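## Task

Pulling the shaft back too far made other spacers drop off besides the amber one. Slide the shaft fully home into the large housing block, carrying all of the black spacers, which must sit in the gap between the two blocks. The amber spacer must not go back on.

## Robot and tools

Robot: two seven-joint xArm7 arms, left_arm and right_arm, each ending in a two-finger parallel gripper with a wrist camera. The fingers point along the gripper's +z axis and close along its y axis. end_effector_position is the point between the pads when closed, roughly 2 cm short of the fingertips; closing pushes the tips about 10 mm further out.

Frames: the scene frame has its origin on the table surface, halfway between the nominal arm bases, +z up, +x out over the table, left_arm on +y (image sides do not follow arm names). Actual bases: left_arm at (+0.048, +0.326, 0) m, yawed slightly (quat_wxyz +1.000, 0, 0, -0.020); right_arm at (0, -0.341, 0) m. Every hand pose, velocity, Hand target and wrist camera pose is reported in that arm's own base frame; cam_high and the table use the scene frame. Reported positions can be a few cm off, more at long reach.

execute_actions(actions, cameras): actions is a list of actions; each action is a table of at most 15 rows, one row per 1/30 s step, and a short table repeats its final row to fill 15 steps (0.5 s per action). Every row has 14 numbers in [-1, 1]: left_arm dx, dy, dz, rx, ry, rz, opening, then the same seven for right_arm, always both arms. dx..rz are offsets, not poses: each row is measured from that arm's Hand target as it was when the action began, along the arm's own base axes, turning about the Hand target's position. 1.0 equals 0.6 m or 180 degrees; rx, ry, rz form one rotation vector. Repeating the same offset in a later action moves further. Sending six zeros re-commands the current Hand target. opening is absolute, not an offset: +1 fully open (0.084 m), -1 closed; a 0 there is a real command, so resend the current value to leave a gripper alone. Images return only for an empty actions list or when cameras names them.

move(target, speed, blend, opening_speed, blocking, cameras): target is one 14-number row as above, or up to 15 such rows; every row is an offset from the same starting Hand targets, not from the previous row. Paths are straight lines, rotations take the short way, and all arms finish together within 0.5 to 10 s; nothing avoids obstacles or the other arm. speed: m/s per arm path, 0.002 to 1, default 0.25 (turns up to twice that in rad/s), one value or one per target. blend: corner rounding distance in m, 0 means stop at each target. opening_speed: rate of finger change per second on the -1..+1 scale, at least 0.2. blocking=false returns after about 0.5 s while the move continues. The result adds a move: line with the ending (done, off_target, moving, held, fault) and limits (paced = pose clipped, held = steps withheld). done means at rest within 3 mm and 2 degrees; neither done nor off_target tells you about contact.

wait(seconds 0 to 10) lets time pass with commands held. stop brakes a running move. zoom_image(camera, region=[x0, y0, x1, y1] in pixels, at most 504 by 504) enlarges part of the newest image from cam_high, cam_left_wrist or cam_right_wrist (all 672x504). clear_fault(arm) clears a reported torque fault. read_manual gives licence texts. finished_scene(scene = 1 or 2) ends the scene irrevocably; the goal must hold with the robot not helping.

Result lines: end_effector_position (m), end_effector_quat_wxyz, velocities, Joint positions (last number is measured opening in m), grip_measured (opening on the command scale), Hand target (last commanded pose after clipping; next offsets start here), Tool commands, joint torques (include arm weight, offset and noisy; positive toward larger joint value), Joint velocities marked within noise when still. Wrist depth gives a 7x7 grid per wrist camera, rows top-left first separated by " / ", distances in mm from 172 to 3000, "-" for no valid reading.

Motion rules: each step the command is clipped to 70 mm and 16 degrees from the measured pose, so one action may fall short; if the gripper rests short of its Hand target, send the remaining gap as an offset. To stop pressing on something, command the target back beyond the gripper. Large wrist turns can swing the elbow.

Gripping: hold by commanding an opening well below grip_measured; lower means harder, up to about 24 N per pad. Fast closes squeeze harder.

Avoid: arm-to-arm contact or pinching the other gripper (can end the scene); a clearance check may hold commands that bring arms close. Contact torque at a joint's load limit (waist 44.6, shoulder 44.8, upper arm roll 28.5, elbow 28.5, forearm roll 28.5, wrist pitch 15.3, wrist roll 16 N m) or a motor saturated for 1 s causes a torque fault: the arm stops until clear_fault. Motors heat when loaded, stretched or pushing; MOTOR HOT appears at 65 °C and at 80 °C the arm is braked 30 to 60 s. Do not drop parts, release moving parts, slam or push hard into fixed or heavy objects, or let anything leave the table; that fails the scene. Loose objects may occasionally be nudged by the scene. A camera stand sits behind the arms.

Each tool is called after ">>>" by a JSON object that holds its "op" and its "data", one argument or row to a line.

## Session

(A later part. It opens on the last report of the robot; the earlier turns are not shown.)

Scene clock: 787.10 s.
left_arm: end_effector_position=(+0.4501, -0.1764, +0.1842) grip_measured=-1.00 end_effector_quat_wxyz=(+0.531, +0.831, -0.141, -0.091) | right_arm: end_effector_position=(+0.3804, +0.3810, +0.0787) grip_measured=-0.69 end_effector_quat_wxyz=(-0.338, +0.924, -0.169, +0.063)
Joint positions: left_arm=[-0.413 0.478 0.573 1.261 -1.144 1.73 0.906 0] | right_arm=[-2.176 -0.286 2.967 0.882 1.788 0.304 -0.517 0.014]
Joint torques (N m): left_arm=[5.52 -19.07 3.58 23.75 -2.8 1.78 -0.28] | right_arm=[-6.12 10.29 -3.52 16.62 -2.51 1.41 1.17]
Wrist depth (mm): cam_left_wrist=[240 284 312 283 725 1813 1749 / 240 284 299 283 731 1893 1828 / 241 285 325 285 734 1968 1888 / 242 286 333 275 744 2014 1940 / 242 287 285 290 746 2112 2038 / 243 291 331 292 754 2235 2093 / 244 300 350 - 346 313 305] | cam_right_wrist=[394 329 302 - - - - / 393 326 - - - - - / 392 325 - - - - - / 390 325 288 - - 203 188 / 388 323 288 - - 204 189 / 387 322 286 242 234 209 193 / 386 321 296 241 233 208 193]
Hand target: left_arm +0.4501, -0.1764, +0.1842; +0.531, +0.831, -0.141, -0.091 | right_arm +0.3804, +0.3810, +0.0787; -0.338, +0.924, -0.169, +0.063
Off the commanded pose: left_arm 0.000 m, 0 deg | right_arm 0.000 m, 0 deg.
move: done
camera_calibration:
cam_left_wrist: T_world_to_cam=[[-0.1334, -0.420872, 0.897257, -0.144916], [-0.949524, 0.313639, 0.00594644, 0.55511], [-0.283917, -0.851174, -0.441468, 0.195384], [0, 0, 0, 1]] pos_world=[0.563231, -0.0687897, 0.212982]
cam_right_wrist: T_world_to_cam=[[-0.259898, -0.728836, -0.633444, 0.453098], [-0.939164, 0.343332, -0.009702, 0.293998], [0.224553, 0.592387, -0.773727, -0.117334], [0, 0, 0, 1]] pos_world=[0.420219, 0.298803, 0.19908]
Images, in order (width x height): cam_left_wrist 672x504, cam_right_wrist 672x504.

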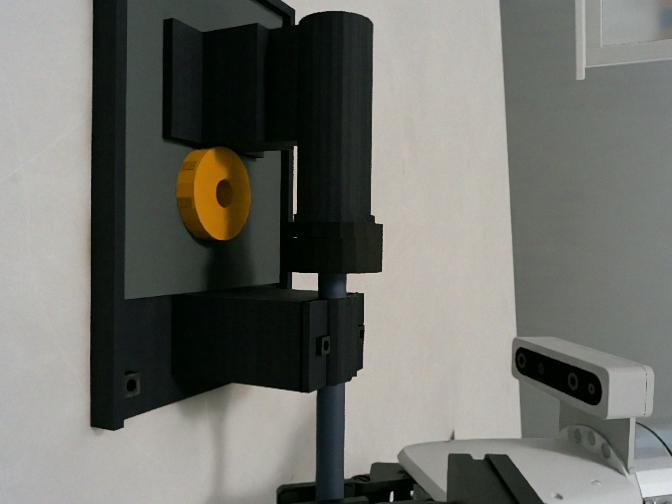

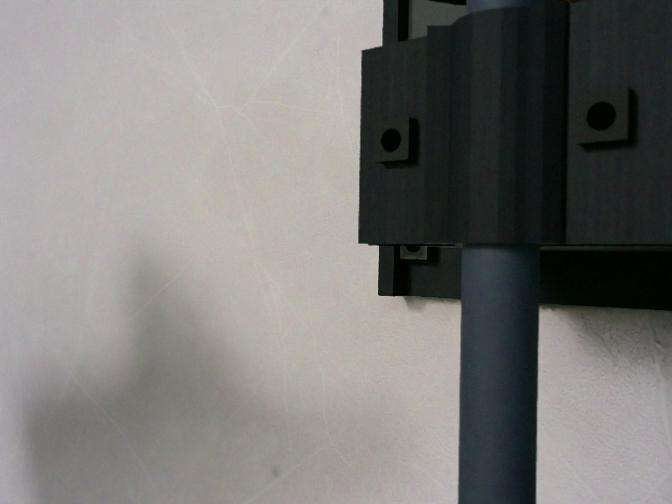

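>>> {"op": "move", "data": {
  "target": [0,0,0,0,0,0,-1,0.0218,-0.0083,0,0,0,0,-1],
  "speed": 0.03,
  "cameras": ["cam_right_wrist"]
}}

Scene clock: 788.07 s.
left_arm: end_effector_position=(+0.4501, -0.1764, +0.1842) grip_measured=-1.00 end_effector_quat_wxyz=(+0.531, +0.831, -0.141, -0.091) | right_arm: end_effector_position=(+0.3935, +0.3760, +0.0786) grip_measured=-0.69 end_effector_quat_wxyz=(-0.338, +0.924, -0.169, +0.063)
Joint positions: left_arm=[-0.413 0.478 0.573 1.261 -1.144 1.73 0.906 0] | right_arm=[-2.196 -0.301 2.954 0.9 1.746 0.327 -0.497 0.014]
Joint torques (N m): left_arm=[5.82 -19.22 3.89 23.78 -2.78 1.63 -0.51] | right_arm=[-5.53 10.67 -3.41 17.54 -2.5 1.5 1.07]
Wrist depth (mm): cam_left_wrist=[240 283 313 283 722 1828 1732 / 241 284 299 284 735 1898 1813 / 241 286 325 285 733 1996 1908 / 242 287 333 275 745 2044 1991 / 242 287 286 290 747 2125 2056 / 243 291 331 292 675 987 2020 / 243 300 349 - 310 282 296] | cam_right_wrist=[394 342 - - - - 178 / 393 326 290 - - - - / 392 325 - - - - - / 390 324 - - - - - / 388 323 298 - - - 187 / 386 322 287 241 234 209 193 / 384 321 296 241 234 208 192]
Hand target: left_arm +0.4501, -0.1764, +0.1842; +0.531, +0.831, -0.141, -0.091 | right_arm +0.3935, +0.3760, +0.0787; -0.338, +0.924, -0.169, +0.063
Off the commanded pose: left_arm 0.000 m, 0 deg | right_arm 0.000 m, 0 deg.
move: done
camera_calibration:
cam_right_wrist: T_world_to_cam=[[-0.259898, -0.728836, -0.633444, 0.452858], [-0.939164, 0.343332, -0.009702, 0.308018], [0.224553, 0.592387, -0.773727, -0.117314], [0, 0, 0, 1]] pos_world=[0.433319, 0.293803, 0.19908]
Images, in order (width x height): cam_right_wrist 672x504.

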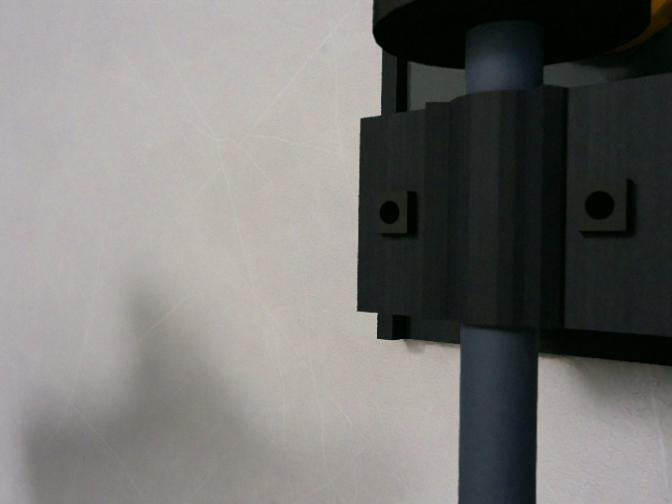

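>>> {"op": "move", "data": {
  "target": [
    [0,0,0,0,0,0,-1,0,0,0,0,0,0,0],
    [0,0,0,0,0,0,-1,-0.0857,0.0325,0,0,0,0,0],
    [0,0,0,0,0,0,-1,-0.0857,0.0325,0,0,0,0,-1],
    [0,0,0,0,0,0,-1,-0.0639,0.0243,0,0,0,0,-1]
  ],
  "speed": 0.08,
  "cameras": ["cam_right_wrist"]
}}

>>> {"op": "move", "data": {
  "target": [0,0,0,0,0,0,-1,0.0156,-0.0059,0,0,0,0,-1],
  "speed": 0.02,
  "cameras": ["cam_right_wrist"]
}}

Scene clock: 791.40 s.
left_arm: end_effector_position=(+0.4501, -0.1764, +0.1842) grip_measured=-1.00 end_effector_quat_wxyz=(+0.531, +0.831, -0.141, -0.091) | right_arm: end_effector_position=(+0.3551, +0.3906, +0.0787) grip_measured=-1.00 end_effector_quat_wxyz=(-0.338, +0.924, -0.169, +0.063)
Joint positions: left_arm=[-0.413 0.478 0.573 1.261 -1.144 1.73 0.906 0] | right_arm=[-2.136 -0.262 2.993 0.856 1.879 0.261 -0.563 0]
Joint torques (N m): left_arm=[6.15 -19.14 4.39 23.52 -2.8 1.48 -0.49] | right_arm=[-5.82 8.84 -3.36 15.04 -2.74 1.19 1.41]
Wrist depth (mm): cam_left_wrist=[239 284 312 283 723 1823 1745 / 240 285 298 282 728 1908 1818 / 241 285 324 285 738 1974 1882 / 241 286 332 275 741 2062 1974 / 243 287 286 290 747 2125 2062 / 243 290 331 293 758 2249 2151 / 244 301 349 517 679 1174 328] | cam_right_wrist=[395 327 - - - - - / 392 328 301 - - - - / 392 326 289 - 228 203 188 / 391 325 289 243 236 210 194 / 390 324 288 242 235 209 194 / 388 324 287 242 234 209 193 / 386 322 286 242 234 209 193]
Hand target: left_arm +0.4501, -0.1764, +0.1842; +0.531, +0.831, -0.141, -0.091 | right_arm +0.3552, +0.3906, +0.0787; -0.338, +0.924, -0.169, +0.063
Off the commanded pose: left_arm 0.000 m, 0 deg | right_arm 0.000 m, 0 deg.
move: done
camera_calibration:
cam_right_wrist: T_world_to_cam=[[-0.259898, -0.728836, -0.633444, 0.453545], [-0.939164, 0.343332, -0.009702, 0.267035], [0.224553, 0.592387, -0.773727, -0.117363], [0, 0, 0, 1]] pos_world=[0.395019, 0.308403, 0.19908]
Images, in order (width x height): cam_right_wrist 672x504.

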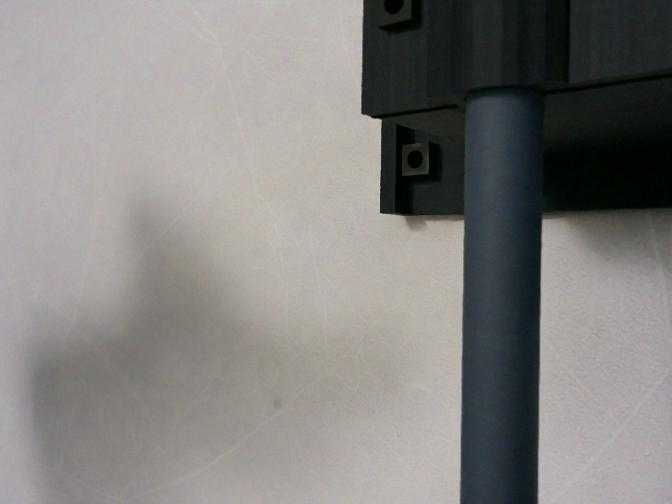

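Scene clock: 792.23 s.
left_arm: end_effector_position=(+0.4501, -0.1764, +0.1842) grip_measured=-1.00 end_effector_quat_wxyz=(+0.531, +0.831, -0.141, -0.091) | right_arm: end_effector_position=(+0.3645, +0.3870, +0.0787) grip_measured=-1.00 end_effector_quat_wxyz=(-0.338, +0.924, -0.169, +0.063)
Joint positions: left_arm=[-0.413 0.478 0.573 1.261 -1.144 1.73 0.906 0] | right_arm=[-2.152 -0.27 2.984 0.865 1.844 0.277 -0.545 0]
Joint torques (N m): left_arm=[5.55 -19.82 4.92 24.1 -2.6 1.47 -0.56] | right_arm=[-6.43 9.35 -3.87 15.2 -2.1 0.99 1.33]
Wrist depth (mm): cam_left_wrist=[240 284 313 283 723 1818 1745 / 240 285 298 283 732 1898 1813 / 241 285 324 285 734 1951 1888 / 241 287 333 275 742 2056 1951 / 242 287 285 290 750 2093 2038 / 243 292 330 292 755 2257 2151 / 243 300 349 517 614 330 318] | cam_right_wrist=[396 328 - - - - - / 393 327 - - - - - / 392 326 289 - - 198 181 / 390 325 288 - 235 204 189 / 389 324 287 242 235 209 193 / 388 322 286 242 235 209 193 / 386 321 286 241 234 208 193]
Hand target: left_arm +0.4501, -0.1764, +0.1842; +0.531, +0.831, -0.141, -0.091 | right_arm +0.3645, +0.3870, +0.0787; -0.338, +0.924, -0.169, +0.063
Off the commanded pose: left_arm 0.000 m, 0 deg | right_arm 0.000 m, 0 deg.
move: done
camera_calibration:
cam_right_wrist: T_world_to_cam=[[-0.259898, -0.728836, -0.633444, 0.453411], [-0.939164, 0.343332, -0.009702, 0.276971], [0.224553, 0.592387, -0.773727, -0.117378], [0, 0, 0, 1]] pos_world=[0.404319, 0.304903, 0.19908]
Images, in order (width x height): cam_right_wrist 672x504.

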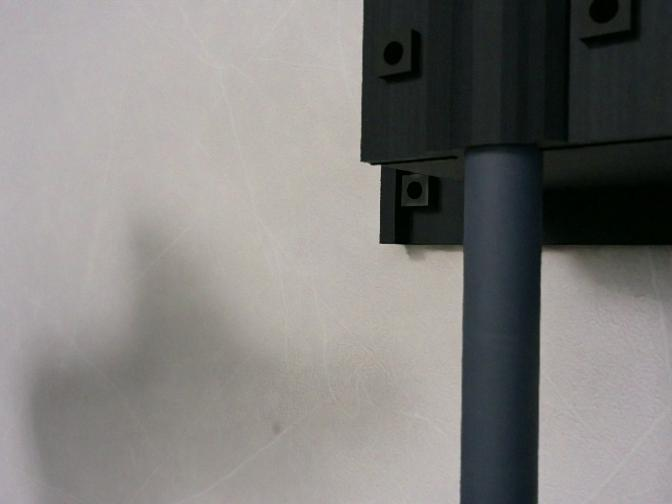

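Contact; push in steps.

>>> {"op": "move", "data": {
  "target": [0,0,0,0,0,0,-1,0.0156,-0.0059,0,0,0,0,-1],
  "speed": 0.02
}}

>>> {"op": "move", "data": {
  "target": [0,0,0,0,0,0,-1,0.0125,-0.0047,0,0,0,0,-1],
  "speed": 0.015,
  "cameras": ["cam_left_wrist","cam_right_wrist"]
}}

Scene clock: 793.20 s.
left_arm: end_effector_position=(+0.4501, -0.1764, +0.1842) grip_measured=-1.00 end_effector_quat_wxyz=(+0.531, +0.831, -0.141, -0.091) | right_arm: end_effector_position=(+0.3739, +0.3835, +0.0787) grip_measured=-1.00 end_effector_quat_wxyz=(-0.338, +0.924, -0.169, +0.063)
Joint positions: left_arm=[-0.413 0.478 0.573 1.261 -1.144 1.73 0.906 0] | right_arm=[-2.167 -0.28 2.975 0.875 1.811 0.293 -0.529 0]
Joint torques (N m): left_arm=[5.23 -19.33 5.32 23.86 -2.66 1.5 -0.45] | right_arm=[-6.03 9.21 -3.99 15.24 -2.57 0.99 1.39]
Wrist depth (mm): cam_left_wrist=[240 283 312 283 725 1842 1745 / 240 284 299 283 728 1908 1804 / 241 286 324 285 732 1985 1903 / 241 287 332 276 743 2050 1979 / 242 287 286 290 743 2119 2044 / 243 291 331 293 755 2220 2158 / 243 299 350 517 350 330 309] | cam_right_wrist=[395 329 - - - - - / 392 327 - - - - - / 392 326 - - - - - / 389 325 289 - 228 203 188 / 389 324 288 242 235 209 193 / 387 323 287 242 234 209 193 / 385 322 286 241 234 208 193]
Hand target: left_arm +0.4501, -0.1764, +0.1842; +0.531, +0.831, -0.141, -0.091 | right_arm +0.3739, +0.3835, +0.0787; -0.338, +0.924, -0.169, +0.063
Off the commanded pose: left_arm 0.000 m, 0 deg | right_arm 0.000 m, 0 deg.
move: done

Scene clock: 794.07 s.
left_arm: end_effector_position=(+0.4501, -0.1764, +0.1842) grip_measured=-1.00 end_effector_quat_wxyz=(+0.531, +0.831, -0.141, -0.091) | right_arm: end_effector_position=(+0.3814, +0.3807, +0.0787) grip_measured=-1.00 end_effector_quat_wxyz=(-0.338, +0.924, -0.169, +0.063)
Joint positions: left_arm=[-0.413 0.478 0.573 1.261 -1.144 1.73 0.906 0] | right_arm=[-2.179 -0.287 2.968 0.884 1.785 0.305 -0.516 0]
Joint torques (N m): left_arm=[5.76 -19.78 5.27 23.59 -2.78 1.34 -0.44] | right_arm=[-6.44 9.52 -3.88 15.26 -2.45 1.09 1.35]
Wrist depth (mm): cam_left_wrist=[239 283 312 283 725 1823 1749 / 240 284 298 283 729 1903 1828 / 241 285 324 285 735 1968 1888 / 241 287 333 276 740 2062 1968 / 242 288 285 291 746 2119 2038 / 243 291 329 292 754 2185 2106 / 244 300 350 - 326 310 304] | cam_right_wrist=[395 328 302 - - - - / 392 327 - - - - - / 392 326 - - - - - / 391 325 288 - - - 188 / 388 324 288 - 235 204 189 / 388 323 287 242 234 209 193 / 385 322 285 241 233 208 193]
Hand target: left_arm +0.4501, -0.1764, +0.1842; +0.531, +0.831, -0.141, -0.091 | right_arm +0.3814, +0.3807, +0.0787; -0.338, +0.924, -0.169, +0.063
Off the commanded pose: left_arm 0.000 m, 0 deg | right_arm 0.000 m, 0 deg.
move: done
camera_calibration:
cam_left_wrist: T_world_to_cam=[[-0.1334, -0.420872, 0.897257, -0.144916], [-0.949524, 0.313639, 0.00594644, 0.55511], [-0.283917, -0.851174, -0.441468, 0.195384], [0, 0, 0, 1]] pos_world=[0.563231, -0.0687897, 0.212982]
cam_right_wrist: T_world_to_cam=[[-0.259898, -0.728836, -0.633444, 0.453139], [-0.939164, 0.343332, -0.009702, 0.29504], [0.224553, 0.592387, -0.773727, -0.117381], [0, 0, 0, 1]] pos_world=[0.421219, 0.298503, 0.19908]
Images, in order (width x height): cam_left_wrist 672x504, cam_right_wrist 672x504.

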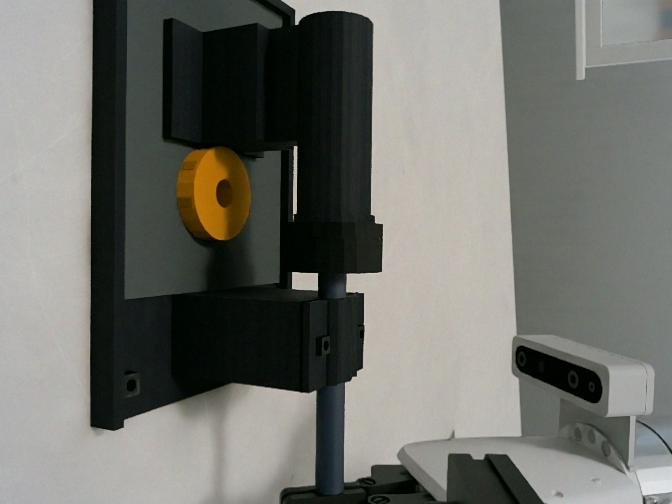

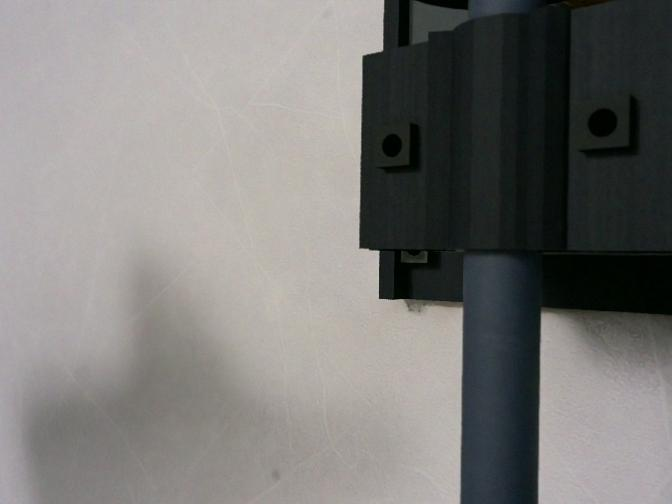

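>>> {"op": "move", "data": {
  "target": [0,0,0,0,0,0,-1,0.0125,-0.0047,0,0,0,0,-1],
  "speed": 0.015
}}

>>> {"op": "move", "data": {
  "target": [0,0,0,0,0,0,-1,0.0094,-0.0036,0,0,0,0,-1],
  "speed": 0.015,
  "cameras": ["cam_left_wrist","cam_right_wrist"]
}}

Scene clock: 795.10 s.
left_arm: end_effector_position=(+0.4501, -0.1764, +0.1842) grip_measured=-1.00 end_effector_quat_wxyz=(+0.531, +0.831, -0.141, -0.091) | right_arm: end_effector_position=(+0.3887, +0.3780, +0.0786) grip_measured=-1.00 end_effector_quat_wxyz=(-0.338, +0.924, -0.169, +0.063)
Joint positions: left_arm=[-0.413 0.478 0.573 1.261 -1.144 1.73 0.906 0] | right_arm=[-2.19 -0.295 2.96 0.894 1.76 0.318 -0.504 0]
Joint torques (N m): left_arm=[5.97 -19.56 5.77 23.97 -2.76 1.3 -0.48] | right_arm=[-11.79 9.22 -10.34 17.78 -2.78 -1.83 1.54]
Wrist depth (mm): cam_left_wrist=[240 284 312 283 725 1833 1732 / 240 285 299 283 728 1919 1813 / 241 286 325 285 736 1962 1903 / 242 286 334 275 746 2050 1974 / 242 288 285 290 743 2132 2068 / 243 291 330 293 678 1164 2026 / 244 300 350 - 319 293 297] | cam_right_wrist=[394 328 290 - - - 182 / 393 327 - - - - - / 391 326 - - - - - / 389 324 - - - - - / 389 323 287 - 228 203 187 / 386 323 286 242 234 208 193 / 385 321 285 241 233 208 192]
Hand target: left_arm +0.4501, -0.1764, +0.1842; +0.531, +0.831, -0.141, -0.091 | right_arm +0.3889, +0.3779, +0.0787; -0.338, +0.924, -0.169, +0.063
Off the commanded pose: left_arm 0.000 m, 0 deg | right_arm 0.000 m, 0 deg.
move: done

Scene clock: 796.00 s.
left_arm: end_effector_position=(+0.4501, -0.1764, +0.1842) grip_measured=-1.00 end_effector_quat_wxyz=(+0.531, +0.831, -0.141, -0.091) | right_arm: end_effector_position=(+0.3693, +0.3983, +0.0770) grip_measured=-1.00 end_effector_quat_wxyz=(-0.343, +0.927, -0.147, +0.046)
Joint positions: left_arm=[-0.413 0.478 0.573 1.261 -1.144 1.73 0.906 0] | right_arm=[-2.195 -0.3 3.009 0.898 1.748 0.327 -0.498 0]
Joint torques (N m): left_arm=[5.67 -19.21 5.86 23.72 -2.96 1.09 -0.71] | right_arm=[-2.15 14.8 0.55 14.33 -0.04 -2.32 0.06]
Wrist depth (mm): cam_left_wrist=[240 284 312 283 721 1852 1776 / 240 284 299 283 728 1930 1809 / 241 286 325 285 735 1979 1903 / 242 286 333 275 741 2044 1985 / 242 287 285 290 748 2145 2044 / 243 291 330 293 753 2220 2178 / 243 300 350 514 617 313 309] | cam_right_wrist=[388 323 297 - - - - / 389 322 296 - - - - / 388 321 285 265 - - 180 / 388 321 286 265 219 213 185 / 388 323 286 264 225 213 186 / 388 322 285 266 226 - 186 / 389 321 285 256 225 207 191]
Hand target: left_arm +0.4501, -0.1764, +0.1842; +0.531, +0.831, -0.141, -0.091 | right_arm +0.3693, +0.3983, +0.0770; -0.343, +0.927, -0.147, +0.046 (not the last commanded pose)
Tool commands: left_gripper/opening=-1.0 right_gripper/opening=-1.0
Off the commanded pose: left_arm 0.000 m, 0 deg | right_arm 0.034 m, 3 deg.
TORQUE FAULT: the external load on joint 3 (upper arm roll) of the right arm reached its load limit, and that arm stopped. The contact can be on any part of that arm beyond that joint, not only on its tool. A torque fault puts only its own arm into a fault stop. That arm's remaining commands of this call were not run. The hold on joint 3 (upper arm roll) of that arm was moved back by the arm itself, up to 3 degrees, as the stop began. That arm is still stopped at the end of this call. While its stop runs, that arm, its gripper or tool too, takes no new command.
CLEAR FAULT: the right arm stays stopped (state 4) until you call clear_fault(arm="right_arm").
End effector pose when the fault began: right_arm: position (+0.3915, +0.3775, +0.0785), quat_wxyz (-0.338, +0.924, -0.168, +0.062)
Joint positions when the fault began: right_arm=[-2.195 -0.3 2.957 0.898 1.748 0.326 -0.498 0]
move: fault (right_arm)
camera_calibration:
cam_left_wrist: T_world_to_cam=[[-0.1334, -0.420872, 0.897257, -0.144916], [-0.949524, 0.313639, 0.00594644, 0.55511], [-0.283917, -0.851174, -0.441468, 0.195384], [0, 0, 0, 1]] pos_world=[0.563231, -0.0687897, 0.212982]
cam_right_wrist: T_world_to_cam=[[-0.229848, -0.735408, -0.637452, 0.453669], [-0.956254, 0.292444, 0.00741554, 0.302918], [0.180966, 0.61127, -0.770455, -0.118056], [0, 0, 0, 1]] pos_world=[0.415305, 0.317209, 0.195989]
Images, in order (width x height): cam_left_wrist 672x504, cam_right_wrist 672x504.

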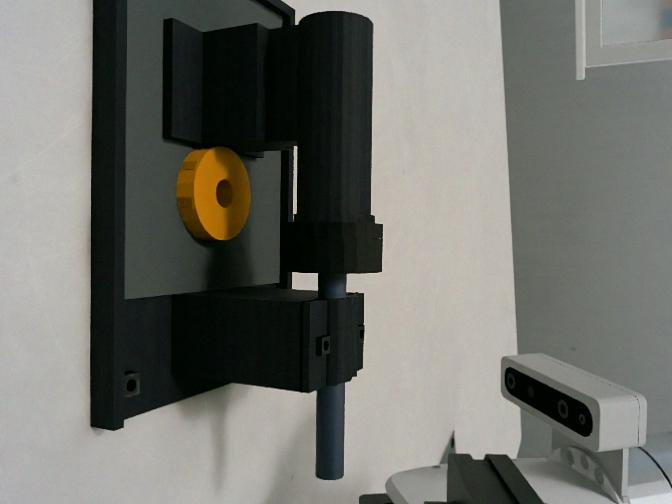

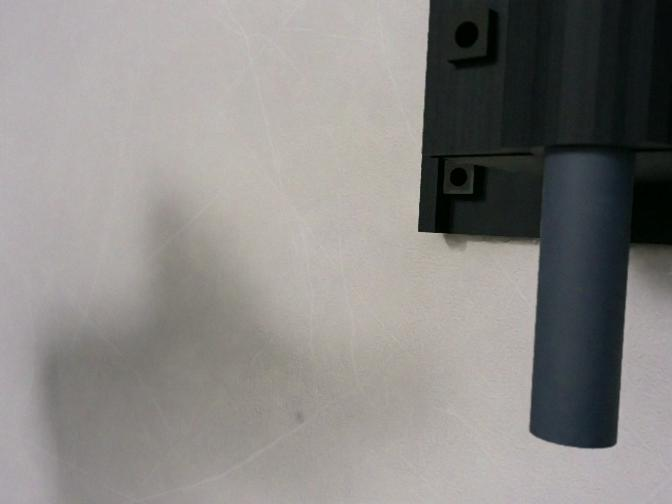

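>>> {"op": "clear_fault", "data": {
  "arm": "right_arm"
}}

>>> {"op": "move", "data": {
  "target": [
    [0,0,0,0,0,0,-1,-0.0238,-0.0128,0.0028,-0.0024,-0.0035,-0.0173,-1],
    [0,0,0,0,0,0,-1,-0.0238,-0.0128,0.0028,-0.0024,-0.0035,-0.0173,0],
    [0,0,0,0,0,0,-1,0.047,-0.0398,0.0028,-0.0024,-0.0035,-0.0173,0],
    [0,0,0,0,0,0,-1,0.047,-0.0398,0.0028,-0.0024,-0.0035,-0.0173,-0.95]
  ],
  "speed": 0.05
}}

>>> {"op": "move", "data": {
  "target": [
    [0,0,0,0,0,0,-1,0.0031,-0.0012,0,0,0,0,-1],
    [0,0,0,0,0,0,-1,0.0031,-0.0012,0.003,0,0,0,-1],
    [0,0,0,0,0,0,-1,0.0031,-0.0012,-0.003,0,0,0,-1],
    [0,0,0,0,0,0,-1,0.0041,0.0016,0,0,0,0,-1],
    [0,0,0,0,0,0,-1,0.0021,-0.004,0,0,0,0,-1],
    [0,0,0,0,0,0,-1,0.0031,-0.0012,0,0,0,0,-1]
  ],
  "speed": 0.01,
  "cameras": ["cam_left_wrist","cam_right_wrist"]
}}

Scene clock: 796.60 s.
left_arm: end_effector_position=(+0.4501, -0.1764, +0.1842) grip_measured=-1.00 end_effector_quat_wxyz=(+0.531, +0.831, -0.141, -0.091) | right_arm: end_effector_position=(+0.3693, +0.3983, +0.0770) grip_measured=-1.00 end_effector_quat_wxyz=(-0.343, +0.927, -0.147, +0.046)
Joint positions: left_arm=[-0.413 0.478 0.573 1.261 -1.144 1.73 0.906 0] | right_arm=[-2.195 -0.3 3.009 0.898 1.748 0.327 -0.498 0]
Joint torques (N m): left_arm=[5.4 -19.62 5.9 23.58 -2.71 1.11 -0.4] | right_arm=[-2.5 14.94 0.47 14.6 -0.11 -2.44 0.1]
Wrist depth (mm): cam_left_wrist=[240 283 311 283 728 1818 1741 / 240 284 299 283 731 1898 1828 / 241 286 325 285 732 1968 1914 / 242 286 333 275 743 2026 1957 / 242 287 286 290 746 2119 2050 / 243 291 330 293 752 2257 2119 / 243 300 350 516 616 314 309] | cam_right_wrist=[389 322 296 - - - - / 389 321 296 - - - - / 389 322 284 265 - - 181 / 389 321 285 266 219 213 185 / 388 321 286 265 226 213 186 / 388 322 285 265 225 - 186 / 387 321 285 256 226 207 191]
Hand target: left_arm +0.4501, -0.1764, +0.1842; +0.531, +0.831, -0.141, -0.091 | right_arm +0.3693, +0.3983, +0.0770; -0.343, +0.927, -0.147, +0.046 (not the last commanded pose)
Tool commands: left_gripper/opening=-1.0 right_gripper/opening=-1.0
Off the commanded pose: left_arm 0.000 m, 0 deg | right_arm 0.034 m, 3 deg.
TORQUE FAULT, CONTINUED: the right arm's stop, for the torque fault of joint 3 (upper arm roll) that an earlier result reported, is over. The call counts as one of the actions that you can send in this scene. The hold on joint 3 (upper arm roll) of that arm was moved back by the arm itself, up to 3 degrees, as the stop began. That arm's target is now where it stood when the stop ended, not its last command. That arm's gripper keeps its grip as last carried out, and that arm accepts commands again: back off and push less far.
CLEAR FAULT: your call cleared the right arm's torque fault. If a joint's load stays at its limit, that arm stops again at once.

Scene clock: 799.93 s.
left_arm: end_effector_position=(+0.4501, -0.1764, +0.1842) grip_measured=-1.00 end_effector_quat_wxyz=(+0.531, +0.831, -0.141, -0.091) | right_arm: end_effector_position=(+0.3975, +0.3744, +0.0787) grip_measured=-0.70 end_effector_quat_wxyz=(-0.339, +0.923, -0.170, +0.061)
Joint positions: left_arm=[-0.413 0.478 0.573 1.261 -1.144 1.73 0.906 0] | right_arm=[-2.23 -0.304 2.977 0.905 1.729 0.331 -0.489 0.013]
Joint torques (N m): left_arm=[5.89 -19.74 6.68 23.95 -2.78 0.72 -0.57] | right_arm=[-4.45 13.62 -2.64 15.26 -2.22 0.91 1.4]
Wrist depth (mm): cam_left_wrist=[240 284 312 282 725 1838 1728 / 241 284 298 283 728 1898 1804 / 241 286 325 285 735 1985 1898 / 242 286 332 275 741 2044 1951 / 243 287 285 290 748 2125 2087 / 243 291 330 292 673 987 323 / 243 300 348 293 292 272 292] | cam_right_wrist=[393 341 - - - - - / 392 326 301 - - - 186 / 390 325 - - - - - / 389 324 - - - - - / 389 323 - - - - - / 387 323 298 242 234 203 192 / 386 322 296 241 234 208 192]
Hand target: left_arm +0.4501, -0.1764, +0.1842; +0.531, +0.831, -0.141, -0.091 | right_arm +0.3975, +0.3744, +0.0787; -0.339, +0.923, -0.170, +0.061
Off the commanded pose: left_arm 0.000 m, 0 deg | right_arm 0.000 m, 0 deg.
move: done

Scene clock: 802.87 s.
left_arm: end_effector_position=(+0.4501, -0.1764, +0.1842) grip_measured=-1.00 end_effector_quat_wxyz=(+0.531, +0.831, -0.141, -0.091) | right_arm: end_effector_position=(+0.3994, +0.3736, +0.0788) grip_measured=-0.70 end_effector_quat_wxyz=(-0.339, +0.923, -0.170, +0.061)
Joint positions: left_arm=[-0.413 0.478 0.573 1.261 -1.144 1.73 0.906 0] | right_arm=[-2.233 -0.306 2.975 0.908 1.723 0.334 -0.487 0.013]
Joint torques (N m): left_arm=[5.99 -19.75 7.06 23.89 -2.48 0.68 -0.48] | right_arm=[-2.28 11.25 -8.51 21.62 -2.24 -6.73 1.13]
Wrist depth (mm): cam_left_wrist=[240 283 313 283 722 1804 1741 / 240 284 299 283 732 1882 1823 / 241 285 325 284 739 1968 1893 / 241 287 333 275 743 2050 1991 / 242 287 286 290 744 2087 2050 / 243 290 330 292 675 359 324 / 244 300 349 290 288 271 291] | cam_right_wrist=[394 341 - - - - - / 393 327 289 - - - 181 / 391 325 - - - - - / 391 324 - - - - - / 389 323 - - - - - / 388 323 298 - - 209 188 / 386 323 297 241 234 208 193]
Hand target: left_arm +0.4501, -0.1764, +0.1842; +0.531, +0.831, -0.141, -0.091 | right_arm +0.3994, +0.3737, +0.0787; -0.339, +0.923, -0.170, +0.061
Off the commanded pose: left_arm 0.000 m, 0 deg | right_arm 0.000 m, 0 deg.
move: done
camera_calibration:
cam_left_wrist: T_world_to_cam=[[-0.1334, -0.420872, 0.897257, -0.144916], [-0.949524, 0.313639, 0.00594644, 0.55511], [-0.283917, -0.851174, -0.441468, 0.195384], [0, 0, 0, 1]] pos_world=[0.563231, -0.0687897, 0.212982]
cam_right_wrist: T_world_to_cam=[[-0.262678, -0.726752, -0.63469, 0.453131], [-0.938914, 0.344109, -0.00543666, 0.313705], [0.222354, 0.594491, -0.772748, -0.117143], [0, 0, 0, 1]] pos_world=[0.439616, 0.291006, 0.198781]
Images, in order (width x height): cam_left_wrist 672x504, cam_right_wrist 672x504.

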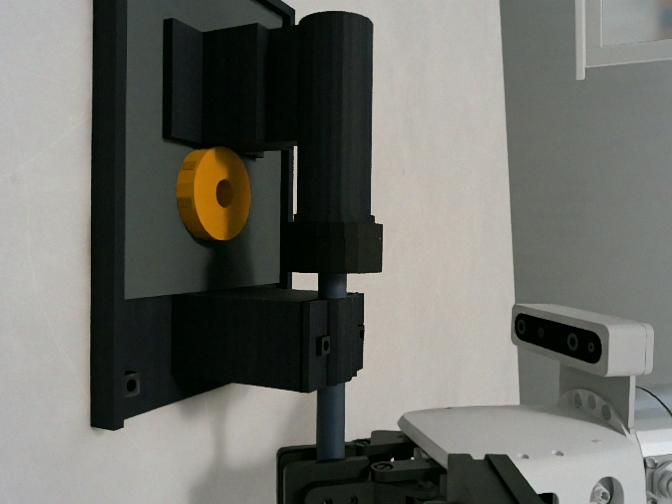

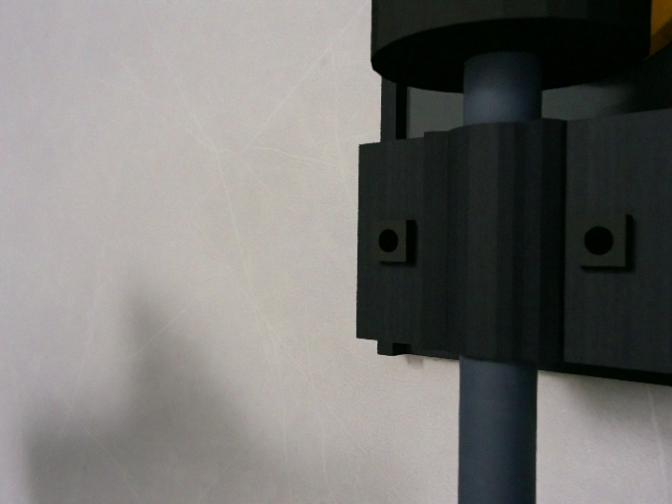

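>>> {"op": "move", "data": {
  "target": [
    [0,0,0,0,0,0,-1,0,0,0,0,0,0,-1],
    [0,0,0,0,0,0,-1,0,0,0,0,0,0,0.05],
    [0,0,0,0,0,0,-1,-0.0935,0.0355,0,0,0,0,0.05]
  ],
  "speed": 0.08,
  "opening_speed": 1,
  "cameras": ["cam_left_wrist"]
}}

Scene clock: 806.10 s.
left_arm: end_effector_position=(+0.4501, -0.1764, +0.1842) grip_measured=-1.00 end_effector_quat_wxyz=(+0.531, +0.831, -0.141, -0.091) | right_arm: end_effector_position=(+0.3433, +0.3950, +0.0787) grip_measured=+0.04 end_effector_quat_wxyz=(-0.339, +0.923, -0.170, +0.061)
Joint positions: left_arm=[-0.413 0.478 0.573 1.261 -1.144 1.73 0.906 0] | right_arm=[-2.145 -0.251 3.032 0.846 1.923 0.241 -0.588 0.046]
Joint torques (N m): left_arm=[5.41 -19.49 7.58 23.73 -2.78 0.45 -0.46] | right_arm=[5.93 18.62 0.54 8.75 2.25 -2.64 -1.49]
Wrist depth (mm): cam_left_wrist=[240 283 312 282 722 1833 1736 / 241 285 299 283 728 1888 1828 / 241 285 324 284 735 1957 1893 / 242 287 333 275 744 2020 1962 / 242 288 285 290 746 2119 2038 / 243 290 330 293 755 2228 2165 / 243 300 350 519 679 2309 2132] | cam_right_wrist=[395 328 - - - - - / 393 327 290 - - 198 184 / 392 326 289 - 235 205 193 / 391 325 288 243 236 209 194 / 391 325 288 258 229 209 194 / 388 324 288 258 228 209 193 / 388 323 286 257 227 209 193]
Hand target: left_arm +0.4501, -0.1764, +0.1842; +0.531, +0.831, -0.141, -0.091 | right_arm +0.3433, +0.3950, +0.0787; -0.339, +0.923, -0.170, +0.061
Off the commanded pose: left_arm 0.000 m, 0 deg | right_arm 0.000 m, 0 deg.
move: done
camera_calibration:
cam_left_wrist: T_world_to_cam=[[-0.1334, -0.420872, 0.897257, -0.144916], [-0.949524, 0.313639, 0.00594644, 0.55511], [-0.283917, -0.851174, -0.441468, 0.195384], [0, 0, 0, 1]] pos_world=[0.563231, -0.0687897, 0.212982]
Images, in order (width x height): cam_left_wrist 672x504.

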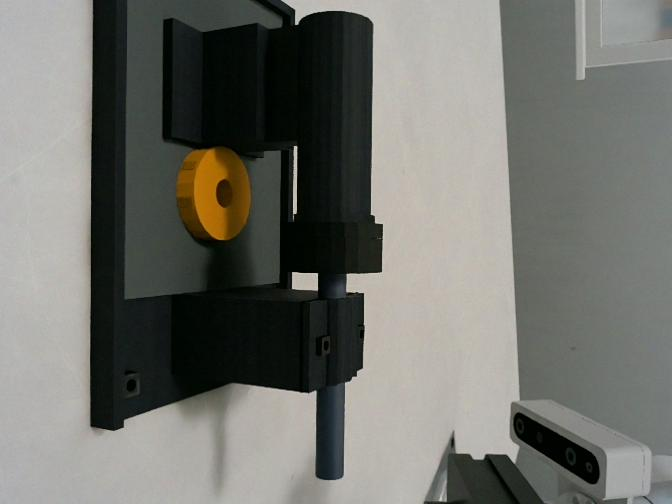

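>>> {"op": "move", "data": {
  "target": [0,0,0,0,0,0,-1,-0.02,-0.08,0.15,0,0,0,0.05],
  "speed": 0.1
}}

>>> {"op": "finished_scene", "data": {
  "scene": 1
}}

Scene clock: 807.90 s.
left_arm: end_effector_position=(+0.4501, -0.1764, +0.1842) grip_measured=-1.00 end_effector_quat_wxyz=(+0.531, +0.831, -0.141, -0.091) | right_arm: end_effector_position=(+0.3313, +0.3470, +0.1687) grip_measured=+0.04 end_effector_quat_wxyz=(-0.339, +0.923, -0.170, +0.061)
Joint positions: left_arm=[-0.413 0.478 0.573 1.261 -1.144 1.73 0.906 0] | right_arm=[-2.186 0.129 3.021 0.604 1.29 0.235 -0.008 0.046]
Joint torques (N m): left_arm=[5.56 -19.95 7.84 23.7 -2.95 0.28 -0.74] | right_arm=[-5.79 14.78 2.18 10.77 -2.63 0.51 1.18]
Wrist depth (mm): cam_left_wrist=[240 283 312 282 725 1838 1736 / 241 285 299 283 726 1908 1828 / 241 286 325 285 740 1974 1872 / 242 287 332 275 740 2050 1968 / 242 287 286 290 752 2119 2032 / 243 291 331 292 754 2257 2138 / 244 300 350 518 684 2286 669] | cam_right_wrist=[581 484 427 372 236 216 266 / 527 481 426 383 236 216 242 / 550 479 427 370 347 287 272 / 574 479 426 369 346 301 278 / 573 478 423 369 335 300 279 / 571 477 421 369 336 300 278 / 570 476 422 367 334 300 278]
Hand target: left_arm +0.4501, -0.1764, +0.1842; +0.531, +0.831, -0.141, -0.091 | right_arm +0.3313, +0.3470, +0.1687; -0.339, +0.923, -0.170, +0.061
Off the commanded pose: left_arm 0.000 m, 0 deg | right_arm 0.000 m, 0 deg.
move: done

The scene is finished: the task was done.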